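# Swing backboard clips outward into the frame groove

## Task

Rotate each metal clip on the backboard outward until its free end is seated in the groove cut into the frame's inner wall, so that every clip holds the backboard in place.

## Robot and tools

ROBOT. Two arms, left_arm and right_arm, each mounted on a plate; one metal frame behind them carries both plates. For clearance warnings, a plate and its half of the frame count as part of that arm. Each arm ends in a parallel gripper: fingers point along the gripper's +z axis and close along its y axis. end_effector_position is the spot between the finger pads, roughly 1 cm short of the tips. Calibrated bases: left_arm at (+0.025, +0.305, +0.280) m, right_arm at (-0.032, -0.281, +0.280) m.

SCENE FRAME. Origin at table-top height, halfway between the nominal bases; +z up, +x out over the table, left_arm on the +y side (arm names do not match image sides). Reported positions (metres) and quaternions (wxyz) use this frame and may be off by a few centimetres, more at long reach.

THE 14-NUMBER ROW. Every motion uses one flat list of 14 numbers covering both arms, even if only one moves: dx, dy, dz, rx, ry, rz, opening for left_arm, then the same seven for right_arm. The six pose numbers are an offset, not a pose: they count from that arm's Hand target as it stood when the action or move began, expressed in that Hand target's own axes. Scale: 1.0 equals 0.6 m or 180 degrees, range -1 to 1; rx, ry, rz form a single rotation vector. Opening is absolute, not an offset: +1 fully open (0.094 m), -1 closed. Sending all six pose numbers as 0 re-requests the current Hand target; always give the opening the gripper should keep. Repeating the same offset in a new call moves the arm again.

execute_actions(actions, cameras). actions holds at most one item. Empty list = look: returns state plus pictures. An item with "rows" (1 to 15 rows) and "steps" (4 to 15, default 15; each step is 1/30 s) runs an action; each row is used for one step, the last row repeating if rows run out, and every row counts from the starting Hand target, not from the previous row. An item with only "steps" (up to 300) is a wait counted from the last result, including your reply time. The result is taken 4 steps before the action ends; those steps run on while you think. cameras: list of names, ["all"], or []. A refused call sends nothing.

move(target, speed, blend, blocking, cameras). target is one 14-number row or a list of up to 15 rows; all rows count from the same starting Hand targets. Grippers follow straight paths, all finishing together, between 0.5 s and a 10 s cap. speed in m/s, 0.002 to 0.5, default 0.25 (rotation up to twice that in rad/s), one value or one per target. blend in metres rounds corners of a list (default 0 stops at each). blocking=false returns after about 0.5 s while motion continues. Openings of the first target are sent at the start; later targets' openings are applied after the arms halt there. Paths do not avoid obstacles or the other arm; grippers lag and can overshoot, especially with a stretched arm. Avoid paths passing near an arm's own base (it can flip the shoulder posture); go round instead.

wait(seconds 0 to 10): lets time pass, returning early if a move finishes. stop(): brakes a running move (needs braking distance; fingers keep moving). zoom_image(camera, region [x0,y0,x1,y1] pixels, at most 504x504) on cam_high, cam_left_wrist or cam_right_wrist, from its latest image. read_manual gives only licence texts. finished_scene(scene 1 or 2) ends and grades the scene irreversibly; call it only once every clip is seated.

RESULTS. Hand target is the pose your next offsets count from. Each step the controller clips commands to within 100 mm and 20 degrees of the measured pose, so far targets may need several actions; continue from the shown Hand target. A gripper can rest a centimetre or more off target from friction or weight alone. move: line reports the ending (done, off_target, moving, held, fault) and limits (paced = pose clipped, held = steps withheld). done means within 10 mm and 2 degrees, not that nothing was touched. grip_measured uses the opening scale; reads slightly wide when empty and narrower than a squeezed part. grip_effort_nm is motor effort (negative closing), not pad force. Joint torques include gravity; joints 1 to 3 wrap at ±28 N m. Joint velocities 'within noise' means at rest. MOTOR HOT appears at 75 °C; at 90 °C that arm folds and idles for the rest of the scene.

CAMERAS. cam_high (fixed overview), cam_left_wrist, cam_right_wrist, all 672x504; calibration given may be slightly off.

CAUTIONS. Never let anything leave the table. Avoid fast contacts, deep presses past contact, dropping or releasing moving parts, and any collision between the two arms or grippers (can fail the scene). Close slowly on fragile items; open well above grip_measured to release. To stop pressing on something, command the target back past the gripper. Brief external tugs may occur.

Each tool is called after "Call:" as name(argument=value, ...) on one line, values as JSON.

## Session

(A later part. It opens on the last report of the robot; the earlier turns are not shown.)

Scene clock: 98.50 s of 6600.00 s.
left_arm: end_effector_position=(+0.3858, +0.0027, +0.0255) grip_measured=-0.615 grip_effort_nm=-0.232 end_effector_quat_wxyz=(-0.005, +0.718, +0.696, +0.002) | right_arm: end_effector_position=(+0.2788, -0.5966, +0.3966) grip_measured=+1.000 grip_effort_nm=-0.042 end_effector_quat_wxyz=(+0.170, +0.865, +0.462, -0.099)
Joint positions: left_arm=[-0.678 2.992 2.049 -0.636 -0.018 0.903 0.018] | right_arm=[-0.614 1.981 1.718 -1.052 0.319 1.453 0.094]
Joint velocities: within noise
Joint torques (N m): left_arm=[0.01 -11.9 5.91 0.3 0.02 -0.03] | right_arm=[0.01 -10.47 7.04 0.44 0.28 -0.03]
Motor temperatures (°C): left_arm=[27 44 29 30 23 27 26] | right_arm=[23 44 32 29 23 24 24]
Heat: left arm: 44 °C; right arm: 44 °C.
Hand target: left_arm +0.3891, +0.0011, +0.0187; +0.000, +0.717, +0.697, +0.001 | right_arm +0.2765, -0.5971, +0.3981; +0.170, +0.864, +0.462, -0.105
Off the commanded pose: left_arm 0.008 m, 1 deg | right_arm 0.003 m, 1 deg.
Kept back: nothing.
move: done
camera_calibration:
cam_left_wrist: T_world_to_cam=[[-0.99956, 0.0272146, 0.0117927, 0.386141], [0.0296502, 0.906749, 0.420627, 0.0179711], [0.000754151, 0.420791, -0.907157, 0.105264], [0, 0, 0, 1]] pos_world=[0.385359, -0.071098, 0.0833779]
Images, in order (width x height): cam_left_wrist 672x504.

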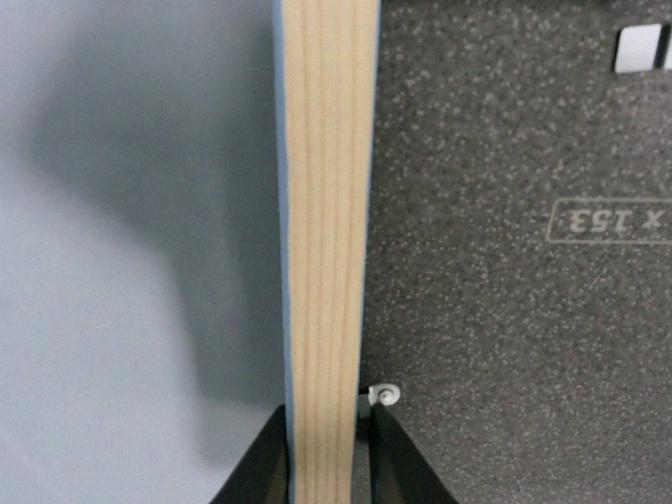

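Call:
move(target=[0,0,0,0,0,0,-0.68,0,0,0,0,0,0,1], speed=0.06, cameras=["cam_left_wrist"])

Call:
zoom_image(camera="cam_left_wrist", region=[300, 350, 440, 470])

Scene clock: 99.43 s of 6600.00 s.
left_arm: end_effector_position=(+0.3868, +0.0029, +0.0253) grip_measured=-0.681 grip_effort_nm=0.076 end_effector_quat_wxyz=(-0.004, +0.719, +0.695, +0.003) | right_arm: end_effector_position=(+0.2788, -0.5966, +0.3966) grip_measured=+1.000 grip_effort_nm=-0.032 end_effector_quat_wxyz=(+0.170, +0.865, +0.462, -0.099)
Joint positions: left_arm=[-0.677 2.993 2.049 -0.632 -0.021 0.907 0.015] | right_arm=[-0.614 1.981 1.718 -1.052 0.319 1.453 0.094]
Joint velocities: within noise
Joint torques (N m): left_arm=[-0.03 -11.93 5.94 0.27 0.05 -0.07] | right_arm=[-0.03 -10.63 6.98 0.42 0.28 -0.03]
Motor temperatures (°C): left_arm=[27 44 29 30 23 27 26] | right_arm=[23 44 32 29 23 24 24]
Heat: left arm: 44 °C; right arm: 44 °C.
Hand target: left_arm +0.3890, +0.0012, +0.0187; +0.000, +0.717, +0.697, +0.001 | right_arm +0.2765, -0.5971, +0.3981; +0.170, +0.864, +0.462, -0.105
Off the commanded pose: left_arm 0.007 m, 1 deg | right_arm 0.003 m, 1 deg.
Kept back: nothing.
move: done
camera_calibration:
cam_left_wrist: T_world_to_cam=[[-0.999499, 0.0306246, 0.00802678, 0.387235], [0.0311596, 0.906733, 0.420552, 0.0173156], [0.00560106, 0.420591, -0.907233, 0.10317], [0, 0, 0, 1]] pos_world=[0.385923, -0.0709518, 0.0832086]
Images, in order (width x height): cam_left_wrist 672x504.

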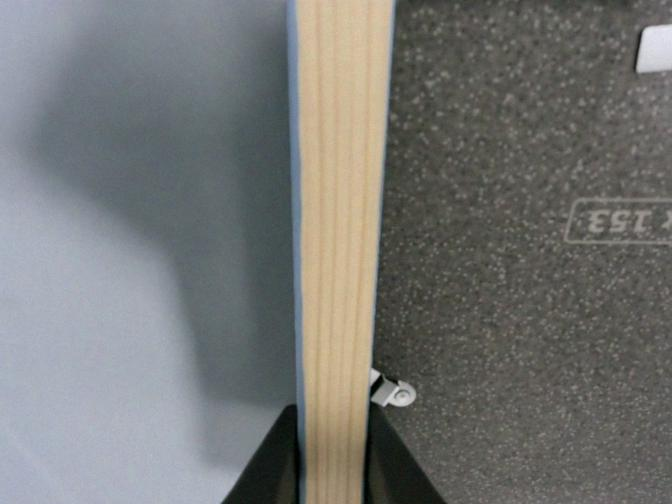

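Scaled by 3.600 from the camera's 672x504 image, which has a finer 960x720 frame.

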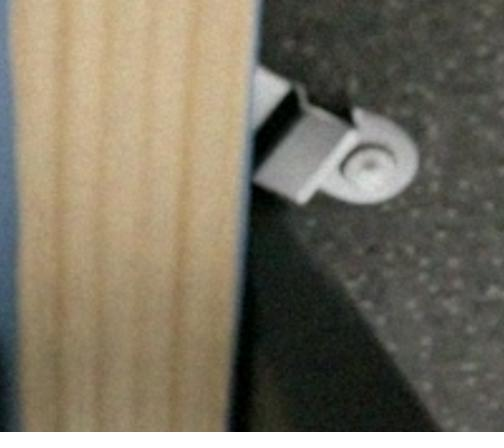

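Call:
move(target=[[0,0,0,0,0,0,-0.5,0,0,0,0,0,0,1],[0,0,-0.06,0,0,0,-0.5,0,0,0,0,0,0,1],[-0.0205,-0.0045,-0.04,0,0,0,-0.2,0,0,0,0,0,0,1]], speed=0.1, cameras=["cam_left_wrist"])

Scene clock: 102.23 s of 6600.00 s.
left_arm: end_effector_position=(+0.3858, -0.0073, +0.0418) grip_measured=-0.203 grip_effort_nm=0.164 end_effector_quat_wxyz=(+0.000, +0.719, +0.695, +0.004) | right_arm: end_effector_position=(+0.2788, -0.5966, +0.3966) grip_measured=+1.000 grip_effort_nm=-0.037 end_effector_quat_wxyz=(+0.170, +0.865, +0.462, -0.099)
Joint positions: left_arm=[-0.695 2.955 2.046 -0.659 -0.021 0.888 0.037] | right_arm=[-0.614 1.981 1.718 -1.052 0.319 1.453 0.094]
Joint velocities: within noise
Joint torques (N m): left_arm=[-0.58 -13.46 5.94 0.09 0.06 -0.12] | right_arm=[-0.09 -10.51 6.89 0.43 0.29 -0.02]
Motor temperatures (°C): left_arm=[27 44 29 29 23 27 26] | right_arm=[23 44 32 29 23 24 24]
Heat: left arm: 44 °C; right arm: 44 °C.
Hand target: left_arm +0.3860, -0.0111, +0.0426; +0.000, +0.717, +0.697, +0.001 | right_arm +0.2765, -0.5971, +0.3981; +0.170, +0.864, +0.462, -0.105
Off the commanded pose: left_arm 0.004 m, 0 deg | right_arm 0.003 m, 1 deg.
Kept back: nothing.
move: done
camera_calibration:
cam_left_wrist: T_world_to_cam=[[-0.999555, 0.0297802, 0.00151571, 0.386693], [0.0277076, 0.908803, 0.416304, 0.0211453], [0.0110201, 0.416161, -0.909224, 0.12042], [0, 0, 0, 1]] pos_world=[0.384608, -0.0808467, 0.100099]
Images, in order (width x height): cam_left_wrist 672x504.

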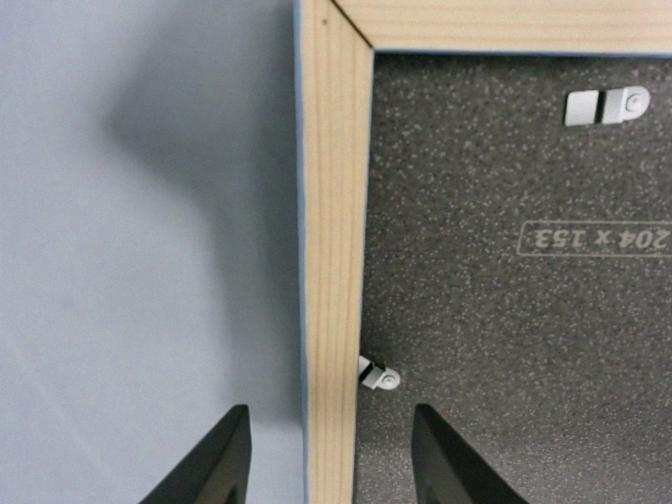

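Call:
move(target=[[-0.0075,0,-0.02,0,0,0,-0.2,0,0,0,0,0,0,1],[-0.0065,0,0.025,0,0,0,-0.2,0,0,0,0,0,0,1]], speed=0.08, cameras=["cam_left_wrist"])

Scene clock: 103.73 s of 6600.00 s.
left_arm: end_effector_position=(+0.3841, -0.0094, +0.0293) grip_measured=-0.203 grip_effort_nm=0.164 end_effector_quat_wxyz=(-0.005, +0.719, +0.695, +0.003) | right_arm: end_effector_position=(+0.2788, -0.5966, +0.3966) grip_measured=+1.000 grip_effort_nm=-0.032 end_effector_quat_wxyz=(+0.170, +0.865, +0.462, -0.099)
Joint positions: left_arm=[-0.701 3.007 2.103 -0.676 -0.021 0.882 0.037] | right_arm=[-0.614 1.981 1.718 -1.052 0.319 1.453 0.094]
Joint velocities: within noise
Joint torques (N m): left_arm=[-0.54 -12.98 6.11 0.2 0.05 -0.11] | right_arm=[0.02 -10.45 6.9 0.44 0.32 -0.02]
Motor temperatures (°C): left_arm=[27 44 29 29 23 27 26] | right_arm=[23 44 32 29 23 24 24]
Heat: left arm: 44 °C; right arm: 44 °C.
Hand target: left_arm +0.3860, -0.0151, +0.0277; +0.000, +0.717, +0.697, +0.001 | right_arm +0.2765, -0.5971, +0.3981; +0.170, +0.864, +0.462, -0.105
Off the commanded pose: left_arm 0.006 m, 1 deg | right_arm 0.003 m, 1 deg.
Kept back: nothing.
move: done
camera_calibration:
cam_left_wrist: T_world_to_cam=[[-0.999509, 0.0295143, 0.0105436, 0.384726], [0.031203, 0.905569, 0.42305, 0.026707], [0.0029381, 0.423171, -0.906045, 0.113026], [0, 0, 0, 1]] pos_world=[0.383372, -0.0833692, 0.0870517]
Images, in order (width x height): cam_left_wrist 672x504.

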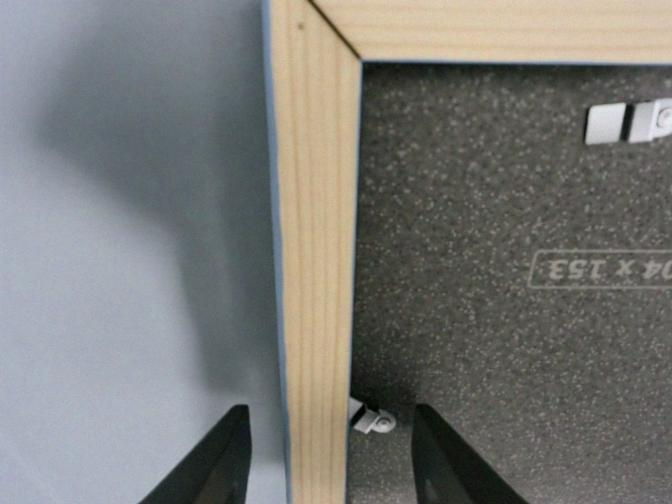

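Call:
move(target=[[-0.009,0.002,-0.02,0,0,0,-0.2,0,0,0,0,0,0,1],[-0.007,0.002,0.015,0,0,0,-0.2,0,0,0,0,0,0,1]], speed=0.08, cameras=["cam_left_wrist"])

Scene clock: 104.80 s of 6600.00 s.
left_arm: end_effector_position=(+0.3897, -0.0176, +0.0256) grip_measured=-0.203 grip_effort_nm=0.168 end_effector_quat_wxyz=(+0.003, +0.718, +0.696, +0.004) | right_arm: end_effector_position=(+0.2788, -0.5966, +0.3966) grip_measured=+1.000 grip_effort_nm=-0.032 end_effector_quat_wxyz=(+0.170, +0.865, +0.462, -0.099)
Joint positions: left_arm=[-0.706 3.044 2.168 -0.689 -0.021 0.877 0.037] | right_arm=[-0.614 1.981 1.718 -1.052 0.319 1.453 0.094]
Joint velocities: within noise
Joint torques (N m): left_arm=[-0.55 -12.26 5.96 0.2 0.06 -0.11] | right_arm=[-0.1 -10.56 6.99 0.45 0.27 -0.01]
Motor temperatures (°C): left_arm=[27 44 29 29 23 27 26] | right_arm=[23 44 32 29 23 24 24]
Heat: left arm: 44 °C; right arm: 44 °C.
Hand target: left_arm +0.3870, -0.0191, +0.0186; +0.000, +0.717, +0.697, +0.001 | right_arm +0.2765, -0.5971, +0.3981; +0.170, +0.864, +0.462, -0.105
Off the commanded pose: left_arm 0.008 m, 1 deg | right_arm 0.003 m, 1 deg.
Kept back: nothing.
move: done
camera_calibration:
cam_left_wrist: T_world_to_cam=[[-0.999567, 0.0293343, -0.00215037, 0.390961], [0.0258204, 0.910143, 0.41349, 0.0379851], [0.0140866, 0.413255, -0.910506, 0.108672], [0, 0, 0, 1]] pos_world=[0.38828, -0.0909498, 0.084081]
Images, in order (width x height): cam_left_wrist 672x504.

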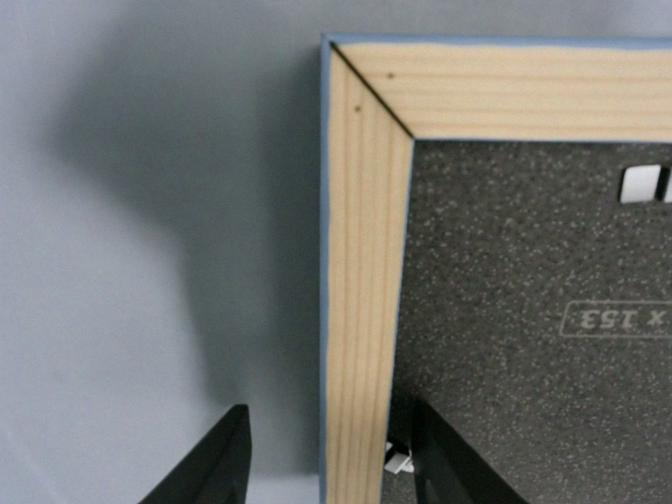

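Call:
move(target=[[0.002,-0.003,-0.03,0,0,0,-0.2,0,0,0,0,0,0,1],[0.004,-0.003,0,0,0,0,-0.2,0,0,0,0,0,0,1]], speed=0.08, cameras=["cam_left_wrist"])

Scene clock: 105.77 s of 6600.00 s.
left_arm: end_effector_position=(+0.3858, -0.0142, +0.0252) grip_measured=-0.203 grip_effort_nm=0.168 end_effector_quat_wxyz=(-0.003, +0.718, +0.696, +0.003) | right_arm: end_effector_position=(+0.2788, -0.5966, +0.3966) grip_measured=+1.000 grip_effort_nm=-0.037 end_effector_quat_wxyz=(+0.170, +0.865, +0.462, -0.099)
Joint positions: left_arm=[-0.706 3.036 2.147 -0.688 -0.021 0.877 0.037] | right_arm=[-0.614 1.981 1.718 -1.052 0.319 1.453 0.094]
Joint velocities: within noise
Joint torques (N m): left_arm=[-0.39 -12.59 5.3 0.32 0.06 -0.1] | right_arm=[0.14 -10.48 7.05 0.42 0.29 -0.01]
Motor temperatures (°C): left_arm=[27 44 29 29 23 27 26] | right_arm=[23 44 32 29 23 24 24]
Heat: left arm: 44 °C; right arm: 44 °C.
Hand target: left_arm +0.3854, -0.0168, +0.0187; +0.000, +0.717, +0.697, +0.001 | right_arm +0.2765, -0.5971, +0.3981; +0.170, +0.864, +0.462, -0.105
Off the commanded pose: left_arm 0.007 m, 1 deg | right_arm 0.003 m, 1 deg.
Kept back: nothing.
move: done
camera_calibration:
cam_left_wrist: T_world_to_cam=[[-0.999562, 0.0287189, 0.00720647, 0.386706], [0.0290856, 0.906782, 0.420596, 0.0336219], [0.00554438, 0.420621, -0.907219, 0.110238], [0, 0, 0, 1]] pos_world=[0.384948, -0.0879621, 0.0830824]
Images, in order (width x height): cam_left_wrist 672x504.

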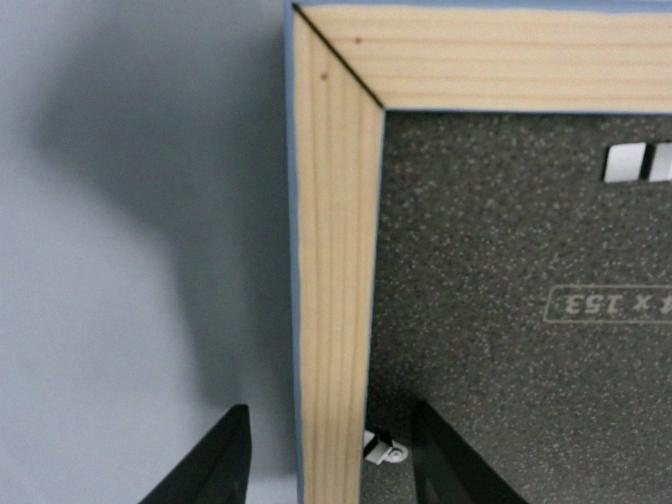

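Call:
move(target=[0,0,0,0,0,0,-0.58,0,0,0,0,0,0,1], speed=0.08, cameras=["cam_left_wrist"])

Scene clock: 106.70 s of 6600.00 s.
left_arm: end_effector_position=(+0.3845, -0.0144, +0.0252) grip_measured=-0.576 grip_effort_nm=-0.164 end_effector_quat_wxyz=(-0.005, +0.718, +0.696, +0.000) | right_arm: end_effector_position=(+0.2788, -0.5966, +0.3966) grip_measured=+1.000 grip_effort_nm=-0.037 end_effector_quat_wxyz=(+0.170, +0.865, +0.462, -0.099)
Joint positions: left_arm=[-0.706 3.036 2.147 -0.691 -0.015 0.877 0.02] | right_arm=[-0.614 1.981 1.718 -1.052 0.319 1.453 0.094]
Joint velocities: within noise
Joint torques (N m): left_arm=[-0.4 -12.59 5.29 0.34 0 -0.1] | right_arm=[-0.03 -10.5 6.95 0.42 0.34 -0.03]
Motor temperatures (°C): left_arm=[27 44 29 29 23 27 26] | right_arm=[23 44 32 29 23 24 24]
Heat: left arm: 44 °C; right arm: 44 °C.
Hand target: left_arm +0.3854, -0.0168, +0.0187; +0.000, +0.717, +0.697, +0.001 | right_arm +0.2765, -0.5971, +0.3981; +0.170, +0.864, +0.462, -0.105
Off the commanded pose: left_arm 0.007 m, 1 deg | right_arm 0.003 m, 1 deg.
Kept back: nothing.
move: done
camera_calibration:
cam_left_wrist: T_world_to_cam=[[-0.999499, 0.0287406, 0.0132196, 0.385295], [0.0316351, 0.907727, 0.418366, 0.0329817], [0.0000242727, 0.418575, -0.908182, 0.112473], [0, 0, 0, 1]] pos_world=[0.384056, -0.0880905, 0.0832544]
Images, in order (width x height): cam_left_wrist 672x504.

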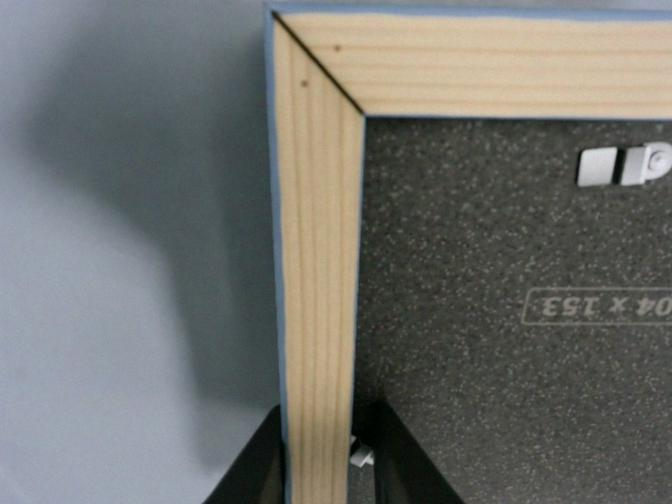

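Call:
move(target=[0,0,0,0,0,0,-0.7,0,0,0,0,0,0,1], speed=0.08, cameras=["cam_left_wrist"])

Scene clock: 107.63 s of 6600.00 s.
left_arm: end_effector_position=(+0.3863, -0.0153, +0.0252) grip_measured=-0.697 grip_effort_nm=-0.125 end_effector_quat_wxyz=(-0.001, +0.718, +0.696, +0.002) | right_arm: end_effector_position=(+0.2788, -0.5966, +0.3966) grip_measured=+1.000 grip_effort_nm=-0.037 end_effector_quat_wxyz=(+0.170, +0.865, +0.462, -0.099)
Joint positions: left_arm=[-0.705 3.036 2.147 -0.683 -0.017 0.877 0.014] | right_arm=[-0.614 1.981 1.718 -1.052 0.319 1.453 0.094]
Joint velocities: within noise
Joint torques (N m): left_arm=[-0.43 -12.57 5.33 0.28 0.01 -0.1] | right_arm=[0.06 -10.45 6.9 0.47 0.32 -0.05]
Motor temperatures (°C): left_arm=[27 44 29 29 23 27 26] | right_arm=[23 44 32 29 23 24 24]
Heat: left arm: 44 °C; right arm: 44 °C.
Hand target: left_arm +0.3854, -0.0167, +0.0187; +0.000, +0.717, +0.697, +0.001 | right_arm +0.2765, -0.5971, +0.3981; +0.170, +0.864, +0.462, -0.105
Off the commanded pose: left_arm 0.007 m, 0 deg | right_arm 0.003 m, 1 deg.
Kept back: nothing.
move: done
camera_calibration:
cam_left_wrist: T_world_to_cam=[[-0.999581, 0.0282997, 0.00615016, 0.387287], [0.0282976, 0.909255, 0.415276, 0.0351077], [0.00616013, 0.415275, -0.909675, 0.110441], [0, 0, 0, 1]] pos_world=[0.385451, -0.0887453, 0.0835038]
Images, in order (width x height): cam_left_wrist 672x504.

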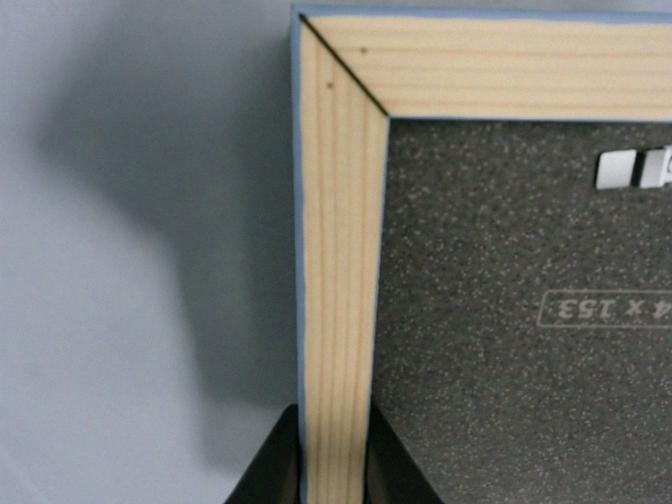

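Call:
move(target=[[0,0,0,0,0,0,-0.5,0,0,0,0,0,0,1],[0,0,-0.07,0,0,0,-0.5,0,0,0,0,0,0,1]], speed=0.1, cameras=["cam_left_wrist"])

Scene clock: 109.47 s of 6600.00 s.
left_arm: end_effector_position=(+0.3860, -0.0138, +0.0486) grip_measured=-0.503 grip_effort_nm=0.159 end_effector_quat_wxyz=(-0.001, +0.718, +0.696, +0.003) | right_arm: end_effector_position=(+0.2788, -0.5966, +0.3966) grip_measured=+1.000 grip_effort_nm=-0.032 end_effector_quat_wxyz=(+0.170, +0.865, +0.462, -0.099)
Joint positions: left_arm=[-0.705 2.956 2.08 -0.697 -0.02 0.877 0.023] | right_arm=[-0.614 1.981 1.718 -1.052 0.319 1.453 0.094]
Joint velocities: within noise
Joint torques (N m): left_arm=[-0.53 -17.25 3.33 0.07 0.05 -0.11] | right_arm=[-0.01 -10.55 6.87 0.4 0.29 -0.03]
Motor temperatures (°C): left_arm=[27 44 29 29 23 27 26] | right_arm=[23 44 32 29 23 24 24]
Heat: left arm: 44 °C; right arm: 44 °C.
Hand target: left_arm +0.3852, -0.0167, +0.0606; +0.000, +0.717, +0.697, +0.001 | right_arm +0.2765, -0.5971, +0.3981; +0.170, +0.864, +0.462, -0.105
Off the commanded pose: left_arm 0.012 m, 0 deg | right_arm 0.003 m, 1 deg.
Kept back: nothing.
move: off_target (left_arm)
camera_calibration:
cam_left_wrist: T_world_to_cam=[[-0.99959, 0.0282966, 0.00448328, 0.386875], [0.0275826, 0.908199, 0.417629, 0.024225], [0.00774577, 0.417581, -0.908607, 0.130538], [0, 0, 0, 1]] pos_world=[0.385037, -0.0874587, 0.106756]
Images, in order (width x height): cam_left_wrist 672x504.

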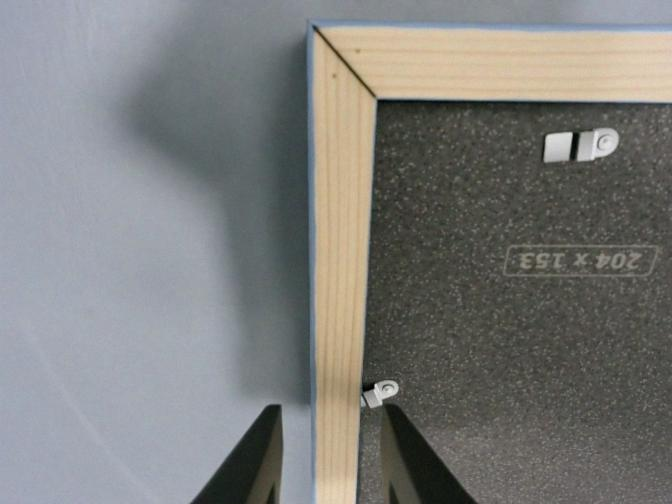

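Call:
zoom_image(camera="cam_left_wrist", region=[320, 350, 440, 450])

Scaled by 4.200 from the camera's 672x504 image, which has a finer 960x720 frame.

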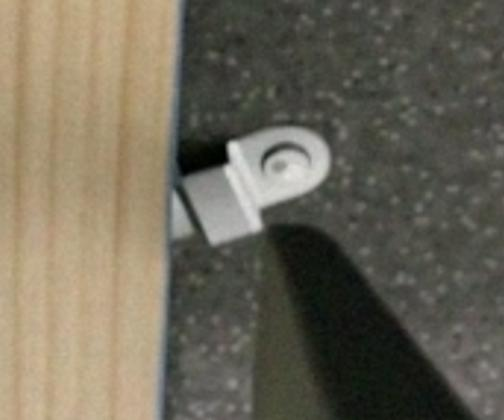

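Call:
move(target=[[0.0,0,-0.02,0,0,0,-0.3,0,0,0,0,0,0,1],[0.0295,0.004,0.03,0,0,0,-0.3,0,0,0,0,0,0,1]], speed=0.1, cameras=["cam_left_wrist"])

Scene clock: 110.87 s of 6600.00 s.
left_arm: end_effector_position=(+0.3913, -0.0006, +0.0475) grip_measured=-0.303 grip_effort_nm=0.168 end_effector_quat_wxyz=(+0.002, +0.714, +0.700, +0.003) | right_arm: end_effector_position=(+0.2788, -0.5966, +0.3966) grip_measured=+1.000 grip_effort_nm=-0.037 end_effector_quat_wxyz=(+0.170, +0.865, +0.462, -0.099)
Joint positions: left_arm=[-0.677 2.934 2.026 -0.657 -0.02 0.893 0.033] | right_arm=[-0.614 1.981 1.718 -1.052 0.319 1.453 0.094]
Joint velocities: within noise
Joint torques (N m): left_arm=[-0.24 -13.65 3.43 0.31 0.04 0.04] | right_arm=[0.01 -10.58 7.05 0.47 0.29 -0.03]
Motor temperatures (°C): left_arm=[27 44 28 29 23 27 26] | right_arm=[23 44 32 28 23 24 24]
Heat: left arm: 44 °C; right arm: 44 °C.
Hand target: left_arm +0.3882, +0.0009, +0.0427; +0.000, +0.717, +0.697, +0.001 | right_arm +0.2765, -0.5971, +0.3981; +0.170, +0.864, +0.462, -0.105
Off the commanded pose: left_arm 0.006 m, 1 deg | right_arm 0.003 m, 1 deg.
Kept back: nothing.
move: done
camera_calibration:
cam_left_wrist: T_world_to_cam=[[-0.999872, 0.0160142, -0.000166144, 0.392126], [0.0145072, 0.910073, 0.414195, 0.0177631], [0.00678421, 0.414139, -0.910188, 0.124372], [0, 0, 0, 1]] pos_world=[0.390974, -0.0739524, 0.105909]
Images, in order (width x height): cam_left_wrist 672x504.

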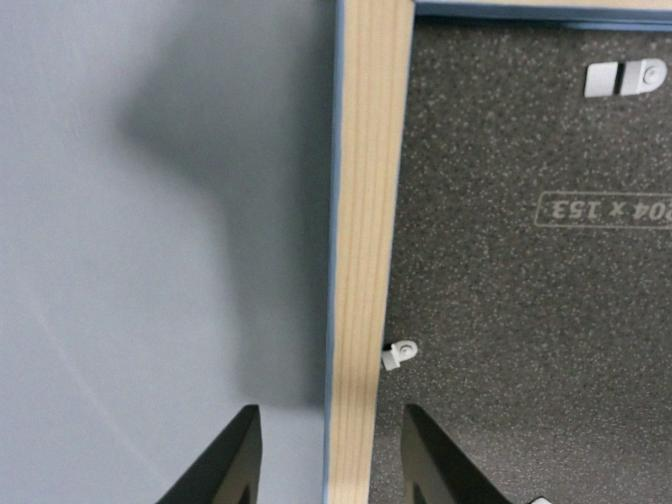

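Call:
move(target=[[0.005,-0.006,-0.01,0,0,0,-0.3,0,0,0,0,0,0,1],[0.005,-0.005,0.04,0,0,0,-0.3,0,0,0,0,0,0,1]], speed=0.08, cameras=["cam_left_wrist"])

Scene clock: 112.00 s of 6600.00 s.
left_arm: end_effector_position=(+0.3839, +0.0052, +0.0251) grip_measured=-0.303 grip_effort_nm=0.164 end_effector_quat_wxyz=(-0.002, +0.715, +0.699, +0.003) | right_arm: end_effector_position=(+0.2788, -0.5966, +0.3966) grip_measured=+1.000 grip_effort_nm=-0.032 end_effector_quat_wxyz=(+0.170, +0.865, +0.462, -0.099)
Joint positions: left_arm=[-0.677 2.977 2.01 -0.607 -0.02 0.895 0.033] | right_arm=[-0.614 1.981 1.718 -1.052 0.319 1.453 0.094]
Joint velocities: within noise
Joint torques (N m): left_arm=[-0.06 -11.99 5.6 0.26 0.05 0.04] | right_arm=[-0.09 -10.71 6.94 0.46 0.27 -0.03]
Motor temperatures (°C): left_arm=[27 44 28 29 23 27 26] | right_arm=[23 44 32 28 23 24 24]
Heat: left arm: 44 °C; right arm: 44 °C.
Hand target: left_arm +0.3854, +0.0039, +0.0187; +0.000, +0.717, +0.697, +0.001 | right_arm +0.2765, -0.5971, +0.3981; +0.170, +0.864, +0.462, -0.105
Off the commanded pose: left_arm 0.007 m, 1 deg | right_arm 0.003 m, 1 deg.
Kept back: nothing.
move: done
camera_calibration:
cam_left_wrist: T_world_to_cam=[[-0.999805, 0.0187788, 0.00607647, 0.384448], [0.0195974, 0.907879, 0.418775, 0.0198078], [0.0023474, 0.418813, -0.90807, 0.103302], [0, 0, 0, 1]] pos_world=[0.383743, -0.0684669, 0.0831745]
Images, in order (width x height): cam_left_wrist 672x504.

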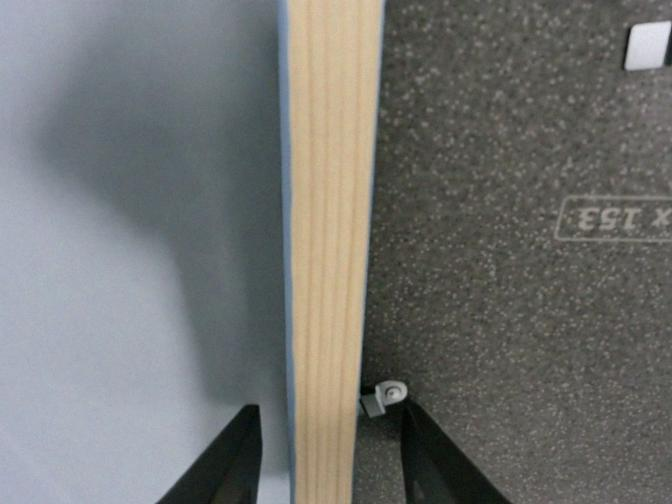

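Call:
move(target=[0,0,0,0,0,0,-0.6,0,0,0,0,0,0,1], speed=0.08, cameras=["cam_left_wrist"])

Call:
zoom_image(camera="cam_left_wrist", region=[300, 350, 440, 470])

Scene clock: 112.93 s of 6600.00 s.
left_arm: end_effector_position=(+0.3838, +0.0051, +0.0251) grip_measured=-0.596 grip_effort_nm=-0.193 end_effector_quat_wxyz=(-0.002, +0.716, +0.698, +0.003) | right_arm: end_effector_position=(+0.2788, -0.5966, +0.3966) grip_measured=+1.000 grip_effort_nm=-0.032 end_effector_quat_wxyz=(+0.170, +0.865, +0.462, -0.099)
Joint positions: left_arm=[-0.677 2.977 2.01 -0.607 -0.019 0.899 0.019] | right_arm=[-0.614 1.981 1.718 -1.052 0.319 1.453 0.094]
Joint velocities: within noise
Joint torques (N m): left_arm=[-0.09 -11.97 5.63 0.26 0.05 0.01] | right_arm=[0.08 -10.5 6.93 0.44 0.29 -0.03]
Motor temperatures (°C): left_arm=[27 44 28 29 23 27 26] | right_arm=[23 44 32 28 23 24 24]
Heat: left arm: 44 °C; right arm: 44 °C.
Hand target: left_arm +0.3853, +0.0039, +0.0187; +0.000, +0.717, +0.697, +0.001 | right_arm +0.2765, -0.5971, +0.3981; +0.170, +0.864, +0.462, -0.105
Off the commanded pose: left_arm 0.007 m, 0 deg | right_arm 0.003 m, 1 deg.
Kept back: nothing.
move: done
camera_calibration:
cam_left_wrist: T_world_to_cam=[[-0.999732, 0.022212, 0.00657869, 0.384305], [0.0229272, 0.908049, 0.418236, 0.0186392], [0.0033161, 0.418275, -0.908314, 0.102982], [0, 0, 0, 1]] pos_world=[0.383433, -0.0685364, 0.0832167]
Images, in order (width x height): cam_left_wrist 672x504.

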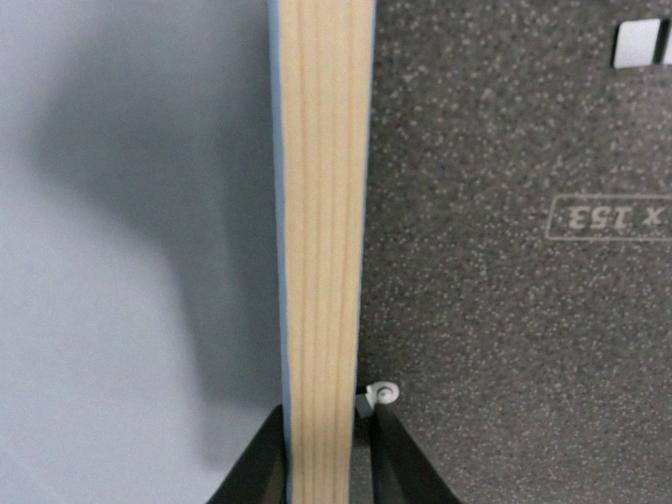

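Scaled by 3.600 from the camera's 672x504 image, which has a finer 960x720 frame.

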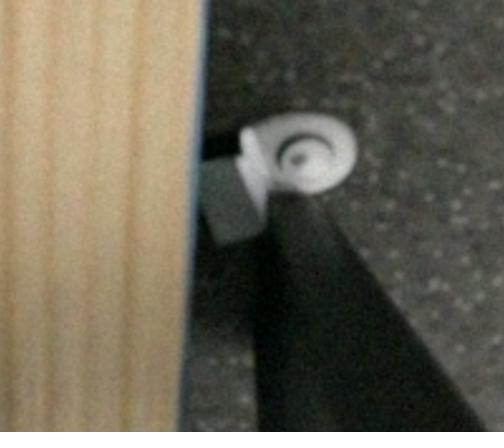

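Call:
move(target=[0,0,0,0,0,0,-0.63,0,0,0,0,0,0,1], speed=0.08, cameras=["cam_left_wrist"])

Call:
zoom_image(camera="cam_left_wrist", region=[300, 350, 440, 470])

Scene clock: 113.87 s of 6600.00 s.
left_arm: end_effector_position=(+0.3841, +0.0049, +0.0251) grip_measured=-0.625 grip_effort_nm=-0.237 end_effector_quat_wxyz=(-0.001, +0.716, +0.698, +0.003) | right_arm: end_effector_position=(+0.2788, -0.5966, +0.3966) grip_measured=+1.000 grip_effort_nm=-0.037 end_effector_quat_wxyz=(+0.170, +0.865, +0.462, -0.099)
Joint positions: left_arm=[-0.677 2.977 2.01 -0.605 -0.019 0.9 0.018] | right_arm=[-0.614 1.981 1.718 -1.052 0.319 1.453 0.094]
Joint velocities: within noise
Joint torques (N m): left_arm=[-0.06 -11.96 5.61 0.26 0.04 -0.01] | right_arm=[0.01 -10.45 7.01 0.46 0.26 -0.06]
Motor temperatures (°C): left_arm=[27 44 29 29 23 26 26] | right_arm=[23 44 32 28 23 24 24]
Heat: left arm: 44 °C; right arm: 44 °C.
Hand target: left_arm +0.3853, +0.0039, +0.0187; +0.000, +0.717, +0.697, +0.001 | right_arm +0.2765, -0.5971, +0.3981; +0.170, +0.864, +0.462, -0.105
Off the commanded pose: left_arm 0.007 m, 0 deg | right_arm 0.003 m, 1 deg.
Kept back: nothing.
move: done
camera_calibration:
cam_left_wrist: T_world_to_cam=[[-0.999722, 0.0229596, 0.00539199, 0.384623], [0.0231144, 0.908441, 0.417374, 0.0188021], [0.00468446, 0.417383, -0.908719, 0.102571], [0, 0, 0, 1]] pos_world=[0.383601, -0.0687228, 0.0832868]
Images, in order (width x height): cam_left_wrist 672x504.

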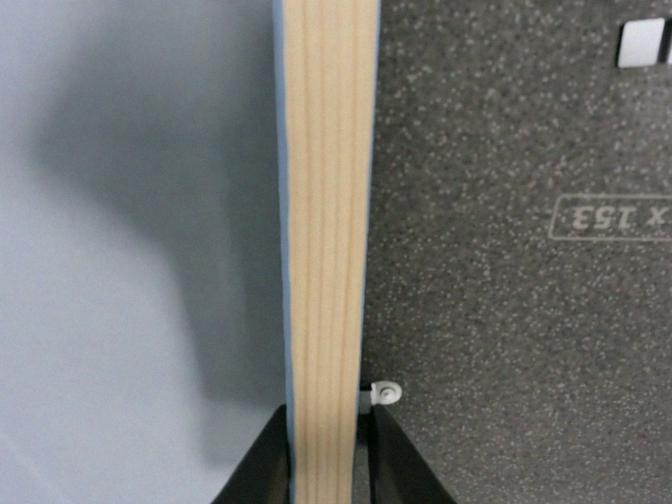

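Scaled by 3.600 from the camera's 672x504 image, which has a finer 960x720 frame.

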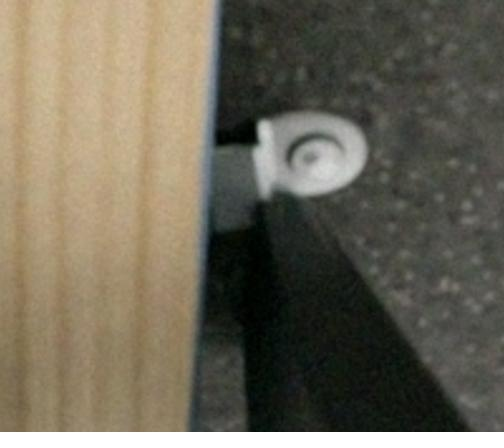

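Call:
move(target=[[0,0,0,0,0,0,-0.45,0,0,0,0,0,0,1],[0,0,-0.08,0,0,0,-0.45,0,0,0,0,0,0,1]], speed=0.1, cameras=["cam_left_wrist"])

Call:
zoom_image(camera="cam_left_wrist", region=[320, 300, 440, 420])

Scene clock: 115.87 s of 6600.00 s.
left_arm: end_effector_position=(+0.3848, +0.0050, +0.0561) grip_measured=-0.453 grip_effort_nm=0.159 end_effector_quat_wxyz=(-0.001, +0.716, +0.698, +0.003) | right_arm: end_effector_position=(+0.2788, -0.5966, +0.3966) grip_measured=+1.000 grip_effort_nm=-0.027 end_effector_quat_wxyz=(+0.170, +0.865, +0.462, -0.099)
Joint positions: left_arm=[-0.677 2.881 1.948 -0.637 -0.02 0.9 0.026] | right_arm=[-0.614 1.981 1.718 -1.052 0.319 1.453 0.094]
Joint velocities: within noise
Joint torques (N m): left_arm=[-0.2 -16.55 3.34 0.08 0.04 -0.01] | right_arm=[0.02 -10.52 6.98 0.45 0.27 -0.01]
Motor temperatures (°C): left_arm=[27 44 29 29 23 26 26] | right_arm=[23 44 32 28 23 24 24]
Heat: left arm: 44 °C; right arm: 44 °C.
Hand target: left_arm +0.3853, +0.0039, +0.0666; +0.000, +0.717, +0.697, +0.001 | right_arm +0.2765, -0.5971, +0.3981; +0.170, +0.864, +0.462, -0.105
Off the commanded pose: left_arm 0.011 m, 0 deg | right_arm 0.003 m, 1 deg.
Kept back: nothing.
move: off_target (left_arm)
camera_calibration:
cam_left_wrist: T_world_to_cam=[[-0.999729, 0.0229459, 0.00402176, 0.385245], [0.0225307, 0.908504, 0.417269, 0.00597679], [0.00592085, 0.417247, -0.908774, 0.130161], [0, 0, 0, 1]] pos_world=[0.384235, -0.0685792, 0.114244]
Images, in order (width x height): cam_left_wrist 672x504.

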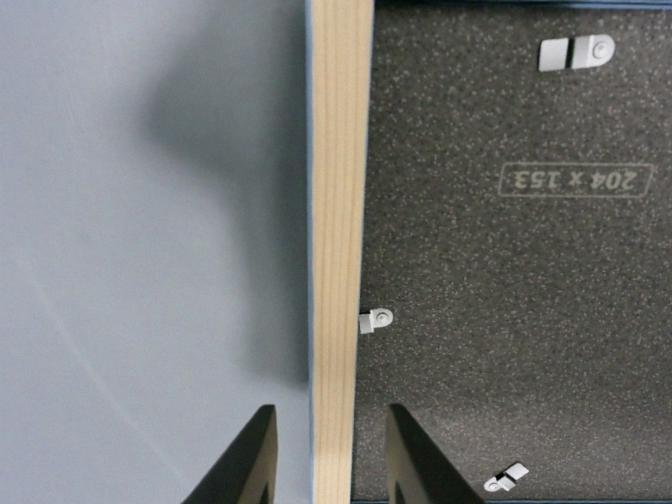

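Scaled by 4.200 from the camera's 672x504 image, which has a finer 960x720 frame.

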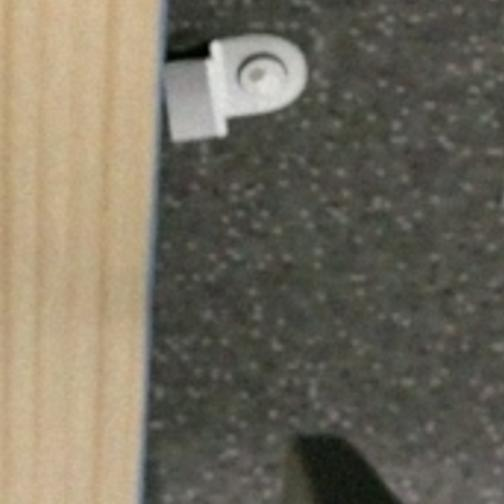

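Call:
move(target=[0.1325,-0.108,-0.02,0,0,-0.496,0.25,0,0,0,0,0,0,1], speed=0.2, cameras=["cam_left_wrist"])

Scene clock: 120.73 s of 6600.00 s.
left_arm: end_effector_position=(+0.3145, +0.0899, +0.0688) grip_measured=+0.247 grip_effort_nm=0.164 end_effector_quat_wxyz=(-0.013, +0.028, +0.999, +0.012) | right_arm: end_effector_position=(+0.2788, -0.5966, +0.3966) grip_measured=+1.000 grip_effort_nm=-0.032 end_effector_quat_wxyz=(+0.170, +0.865, +0.462, -0.099)
Joint positions: left_arm=[-0.621 2.59 1.298 -0.313 -0.018 -0.585 0.059] | right_arm=[-0.614 1.981 1.718 -1.052 0.319 1.453 0.094]
Joint velocities: within noise
Joint torques (N m): left_arm=[0.16 -14.24 1.99 0.27 0.03 -0.13] | right_arm=[0.05 -10.51 6.98 0.43 0.27 -0.04]
Motor temperatures (°C): left_arm=[27 45 28 29 23 26 26] | right_arm=[23 44 32 28 23 24 24]
Heat: left arm: 45 °C; right arm: 44 °C.
Hand target: left_arm +0.3226, +0.0853, +0.0786; +0.001, +0.020, +1.000, +0.000 | right_arm +0.2765, -0.5971, +0.3981; +0.170, +0.864, +0.462, -0.105
Off the commanded pose: left_arm 0.014 m, 2 deg | right_arm 0.003 m, 1 deg.
Kept back: nothing.
move: off_target (left_arm)
camera_calibration:
cam_left_wrist: T_world_to_cam=[[-0.0540199, -0.998403, -0.0165135, 0.108755], [-0.898685, 0.0414026, 0.436637, 0.291495], [-0.435256, 0.0384275, -0.899486, 0.278888], [0, 0, 0, 1]] pos_world=[0.389224, 0.0857957, 0.125374]
Images, in order (width x height): cam_left_wrist 672x504.

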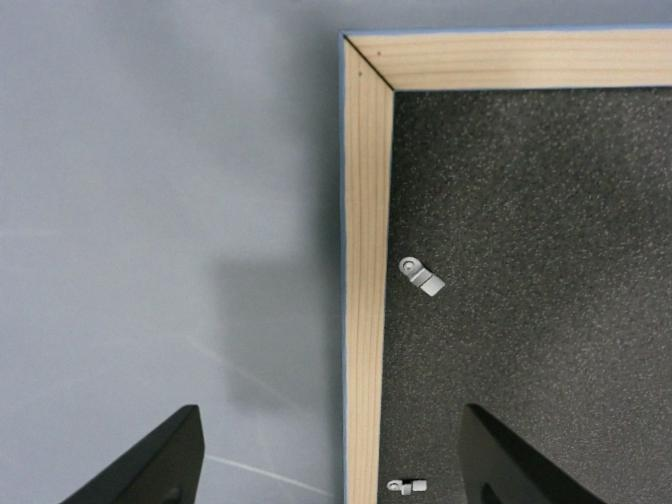

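Call:
move(target=[-0.004,-0.011,0.068,0,0,0,0.25,0,0,0,0,0,0,1], speed=0.12, cameras=["cam_left_wrist"])

Scene clock: 122.03 s of 6600.00 s.
left_arm: end_effector_position=(+0.3212, +0.0844, +0.0405) grip_measured=+0.247 grip_effort_nm=0.168 end_effector_quat_wxyz=(-0.005, +0.022, +1.000, +0.006) | right_arm: end_effector_position=(+0.2788, -0.5966, +0.3966) grip_measured=+1.000 grip_effort_nm=-0.032 end_effector_quat_wxyz=(+0.170, +0.865, +0.462, -0.099)
Joint positions: left_arm=[-0.621 2.69 1.357 -0.252 -0.018 -0.597 0.059] | right_arm=[-0.614 1.981 1.718 -1.052 0.319 1.453 0.094]
Joint velocities: within noise
Joint torques (N m): left_arm=[-0.58 -10.4 3.78 0.3 0.04 -0.12] | right_arm=[-0.02 -10.56 6.97 0.42 0.3 -0.02]
Motor temperatures (°C): left_arm=[27 45 28 29 23 26 26] | right_arm=[23 44 32 28 23 24 24]
Heat: left arm: 45 °C; right arm: 44 °C.
Hand target: left_arm +0.3250, +0.0785, +0.0379; +0.001, +0.020, +1.000, +0.000 | right_arm +0.2765, -0.5971, +0.3981; +0.170, +0.864, +0.462, -0.105
Off the commanded pose: left_arm 0.007 m, 1 deg | right_arm 0.003 m, 1 deg.
Kept back: nothing.
move: done
camera_calibration:
cam_left_wrist: T_world_to_cam=[[-0.0417562, -0.999113, -0.00542777, 0.0988315], [-0.906196, 0.0355838, 0.421357, 0.313627], [-0.420791, 0.0225129, -0.906878, 0.253589], [0, 0, 0, 1]] pos_world=[0.395043, 0.0818747, 0.0983614]
Images, in order (width x height): cam_left_wrist 672x504.

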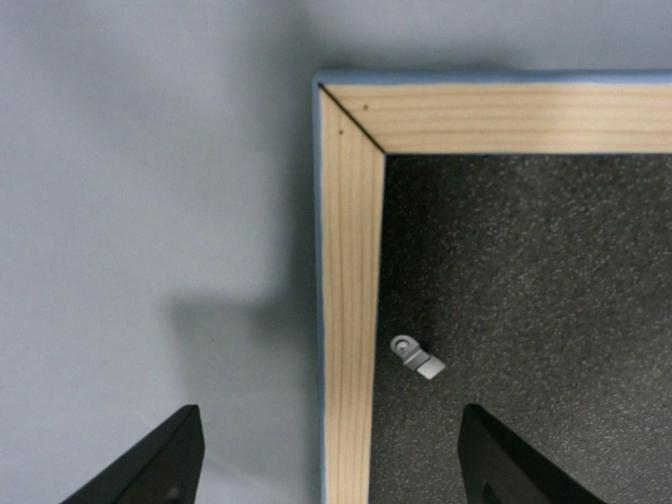

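Call:
move(target=[0,0.004,0.032,0,0,0,0.25,0,0,0,0,0,0,1], speed=0.08, cameras=["cam_left_wrist"])

Scene clock: 123.17 s of 6600.00 s.
left_arm: end_effector_position=(+0.3215, +0.0837, +0.0235) grip_measured=+0.247 grip_effort_nm=0.159 end_effector_quat_wxyz=(-0.003, +0.022, +1.000, +0.005) | right_arm: end_effector_position=(+0.2788, -0.5966, +0.3966) grip_measured=+1.000 grip_effort_nm=-0.037 end_effector_quat_wxyz=(+0.170, +0.865, +0.462, -0.099)
Joint positions: left_arm=[-0.621 2.747 1.385 -0.218 -0.018 -0.597 0.059] | right_arm=[-0.614 1.981 1.718 -1.052 0.319 1.453 0.094]
Joint velocities: within noise
Joint torques (N m): left_arm=[-0.1 -9.95 3.66 0.32 0.01 -0.07] | right_arm=[-0.05 -10.56 7.06 0.44 0.29 -0.04]
Motor temperatures (°C): left_arm=[27 45 28 29 23 26 26] | right_arm=[23 44 32 28 23 24 24]
Heat: left arm: 45 °C; right arm: 44 °C.
Hand target: left_arm +0.3250, +0.0810, +0.0187; +0.001, +0.020, +1.000, +0.000 | right_arm +0.2765, -0.5971, +0.3981; +0.170, +0.864, +0.462, -0.105
Off the commanded pose: left_arm 0.007 m, 1 deg | right_arm 0.003 m, 1 deg.
Kept back: nothing.
move: done
camera_calibration:
cam_left_wrist: T_world_to_cam=[[-0.0416713, -0.999129, -0.0022145, 0.0979689], [-0.907547, 0.0369244, 0.418324, 0.321481], [-0.417878, 0.0194419, -0.908295, 0.237659], [0, 0, 0, 1]] pos_world=[0.395154, 0.0813925, 0.0815987]
Images, in order (width x height): cam_left_wrist 672x504.

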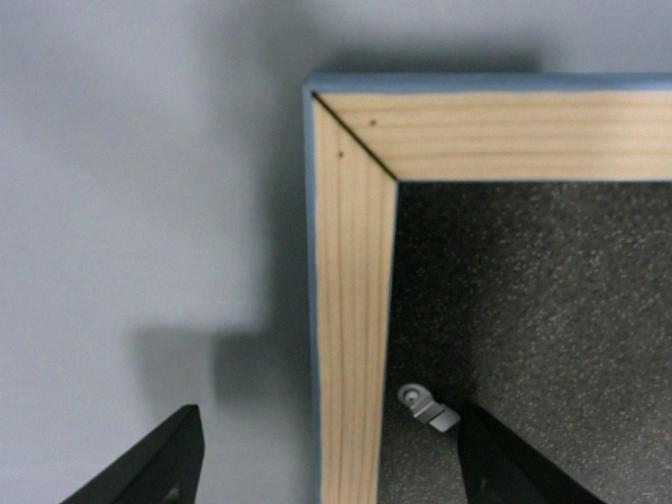

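Call:
move(target=[0,0,0,0,0,0,-0.4,0,0,0,0,0,0,1], speed=0.08, cameras=["cam_left_wrist"])

Scene clock: 124.10 s of 6600.00 s.
left_arm: end_effector_position=(+0.3234, +0.0797, +0.0239) grip_measured=-0.397 grip_effort_nm=-0.125 end_effector_quat_wxyz=(-0.001, +0.022, +1.000, -0.003) | right_arm: end_effector_position=(+0.2788, -0.5966, +0.3966) grip_measured=+1.000 grip_effort_nm=-0.032 end_effector_quat_wxyz=(+0.170, +0.865, +0.462, -0.099)
Joint positions: left_arm=[-0.622 2.747 1.389 -0.21 -0.007 -0.597 0.028] | right_arm=[-0.614 1.981 1.718 -1.052 0.319 1.453 0.094]
Joint velocities: within noise
Joint torques (N m): left_arm=[-0.09 -9.98 3.44 0.26 -0.09 -0.07] | right_arm=[-0.06 -10.62 6.95 0.41 0.31 -0.04]
Motor temperatures (°C): left_arm=[27 44 28 29 23 26 26] | right_arm=[23 44 32 28 23 24 24]
Heat: left arm: 44 °C; right arm: 44 °C.
Hand target: left_arm +0.3251, +0.0809, +0.0187; +0.001, +0.020, +1.000, +0.000 | right_arm +0.2765, -0.5971, +0.3981; +0.170, +0.864, +0.462, -0.105
Off the commanded pose: left_arm 0.006 m, 1 deg | right_arm 0.003 m, 1 deg.
Kept back: nothing.
move: done
camera_calibration:
cam_left_wrist: T_world_to_cam=[[-0.0418525, -0.999033, 0.0134954, 0.0937577], [-0.908951, 0.0436794, 0.414607, 0.323191], [-0.414796, 0.0050857, -0.9099, 0.239087], [0, 0, 0, 1]] pos_world=[0.396861, 0.0783343, 0.0822826]
Images, in order (width x height): cam_left_wrist 672x504.

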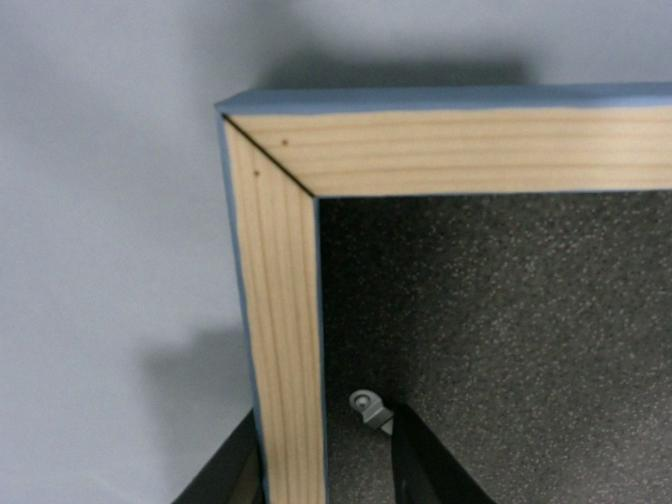

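Call:
move(target=[0,0,0,0,0,0,-0.55,0,0,0,0,0,0,1], speed=0.08, cameras=["cam_left_wrist"])

Call:
zoom_image(camera="cam_left_wrist", region=[300, 350, 440, 470])

Scene clock: 125.03 s of 6600.00 s.
left_arm: end_effector_position=(+0.3236, +0.0806, +0.0239) grip_measured=-0.546 grip_effort_nm=-0.188 end_effector_quat_wxyz=(-0.001, +0.022, +1.000, -0.001) | right_arm: end_effector_position=(+0.2788, -0.5966, +0.3966) grip_measured=+1.000 grip_effort_nm=-0.032 end_effector_quat_wxyz=(+0.170, +0.865, +0.462, -0.099)
Joint positions: left_arm=[-0.621 2.747 1.389 -0.211 -0.01 -0.597 0.021] | right_arm=[-0.614 1.981 1.718 -1.052 0.319 1.453 0.094]
Joint velocities: within noise
Joint torques (N m): left_arm=[-0.13 -9.98 3.44 0.27 -0.07 -0.07] | right_arm=[-0.09 -10.44 7.13 0.43 0.3 0]
Motor temperatures (°C): left_arm=[27 44 28 29 23 26 26] | right_arm=[23 44 32 28 23 24 24]
Heat: left arm: 44 °C; right arm: 44 °C.
Hand target: left_arm +0.3251, +0.0809, +0.0187; +0.001, +0.020, +1.000, +0.000 | right_arm +0.2765, -0.5971, +0.3981; +0.170, +0.864, +0.462, -0.105
Off the commanded pose: left_arm 0.005 m, 0 deg | right_arm 0.003 m, 1 deg.
Kept back: nothing.
move: done
camera_calibration:
cam_left_wrist: T_world_to_cam=[[-0.0411169, -0.999103, 0.0101084, 0.0945063], [-0.90923, 0.041609, 0.414209, 0.323595], [-0.414258, 0.0078401, -0.910126, 0.238765], [0, 0, 0, 1]] pos_world=[0.397019, 0.0790851, 0.0823148]
Images, in order (width x height): cam_left_wrist 672x504.

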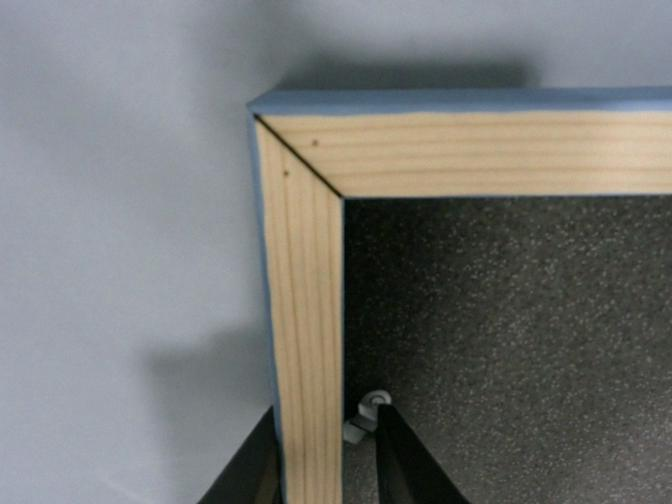

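Scaled by 3.600 from the camera's 672x504 image, which has a finer 960x720 frame.

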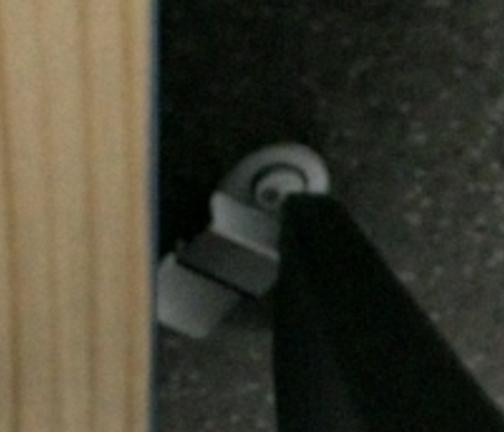

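Call:
move(target=[0,0,0,0,0,0,-0.61,0,0,0,0,0,0,1], speed=0.08, cameras=["cam_left_wrist"])

Call:
zoom_image(camera="cam_left_wrist", region=[300, 350, 440, 470])

Scene clock: 125.97 s of 6600.00 s.
left_arm: end_effector_position=(+0.3237, +0.0812, +0.0239) grip_measured=-0.605 grip_effort_nm=-0.261 end_effector_quat_wxyz=(-0.001, +0.022, +1.000, +0.000) | right_arm: end_effector_position=(+0.2788, -0.5966, +0.3966) grip_measured=+1.000 grip_effort_nm=-0.032 end_effector_quat_wxyz=(+0.170, +0.865, +0.462, -0.099)
Joint positions: left_arm=[-0.621 2.747 1.389 -0.212 -0.012 -0.597 0.019] | right_arm=[-0.614 1.981 1.718 -1.052 0.319 1.453 0.094]
Joint velocities: within noise
Joint torques (N m): left_arm=[-0.16 -9.98 3.43 0.28 -0.04 -0.06] | right_arm=[-0.08 -10.43 7.01 0.45 0.3 -0.01]
Motor temperatures (°C): left_arm=[27 44 28 29 23 26 26] | right_arm=[23 44 32 28 23 24 24]
Heat: left arm: 44 °C; right arm: 44 °C.
Hand target: left_arm +0.3250, +0.0809, +0.0187; +0.001, +0.020, +1.000, +0.000 | right_arm +0.2765, -0.5971, +0.3981; +0.170, +0.864, +0.462, -0.105
Off the commanded pose: left_arm 0.005 m, 0 deg | right_arm 0.003 m, 1 deg.
Kept back: nothing.
move: done
camera_calibration:
cam_left_wrist: T_world_to_cam=[[-0.0407551, -0.999138, 0.00788472, 0.0950047], [-0.909336, 0.04036, 0.4141, 0.323765], [-0.414062, 0.00970685, -0.910197, 0.23857], [0, 0, 0, 1]] pos_world=[0.397066, 0.0795399, 0.0823249]
Images, in order (width x height): cam_left_wrist 672x504.

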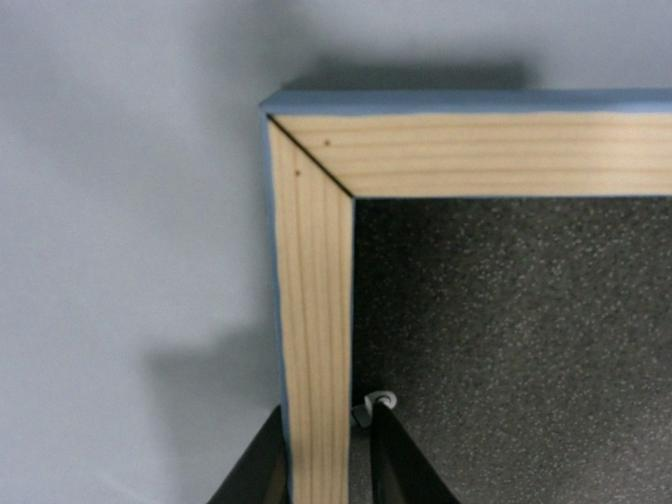

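Scaled by 3.600 from the camera's 672x504 image, which has a finer 960x720 frame.

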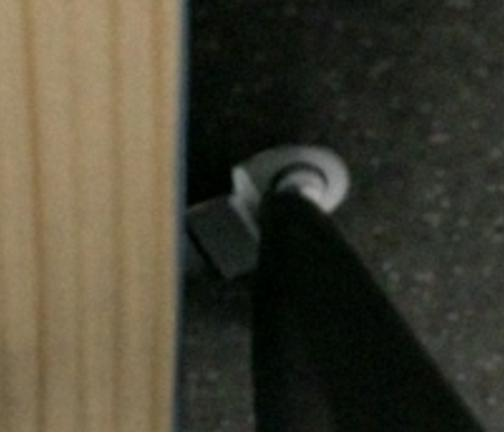

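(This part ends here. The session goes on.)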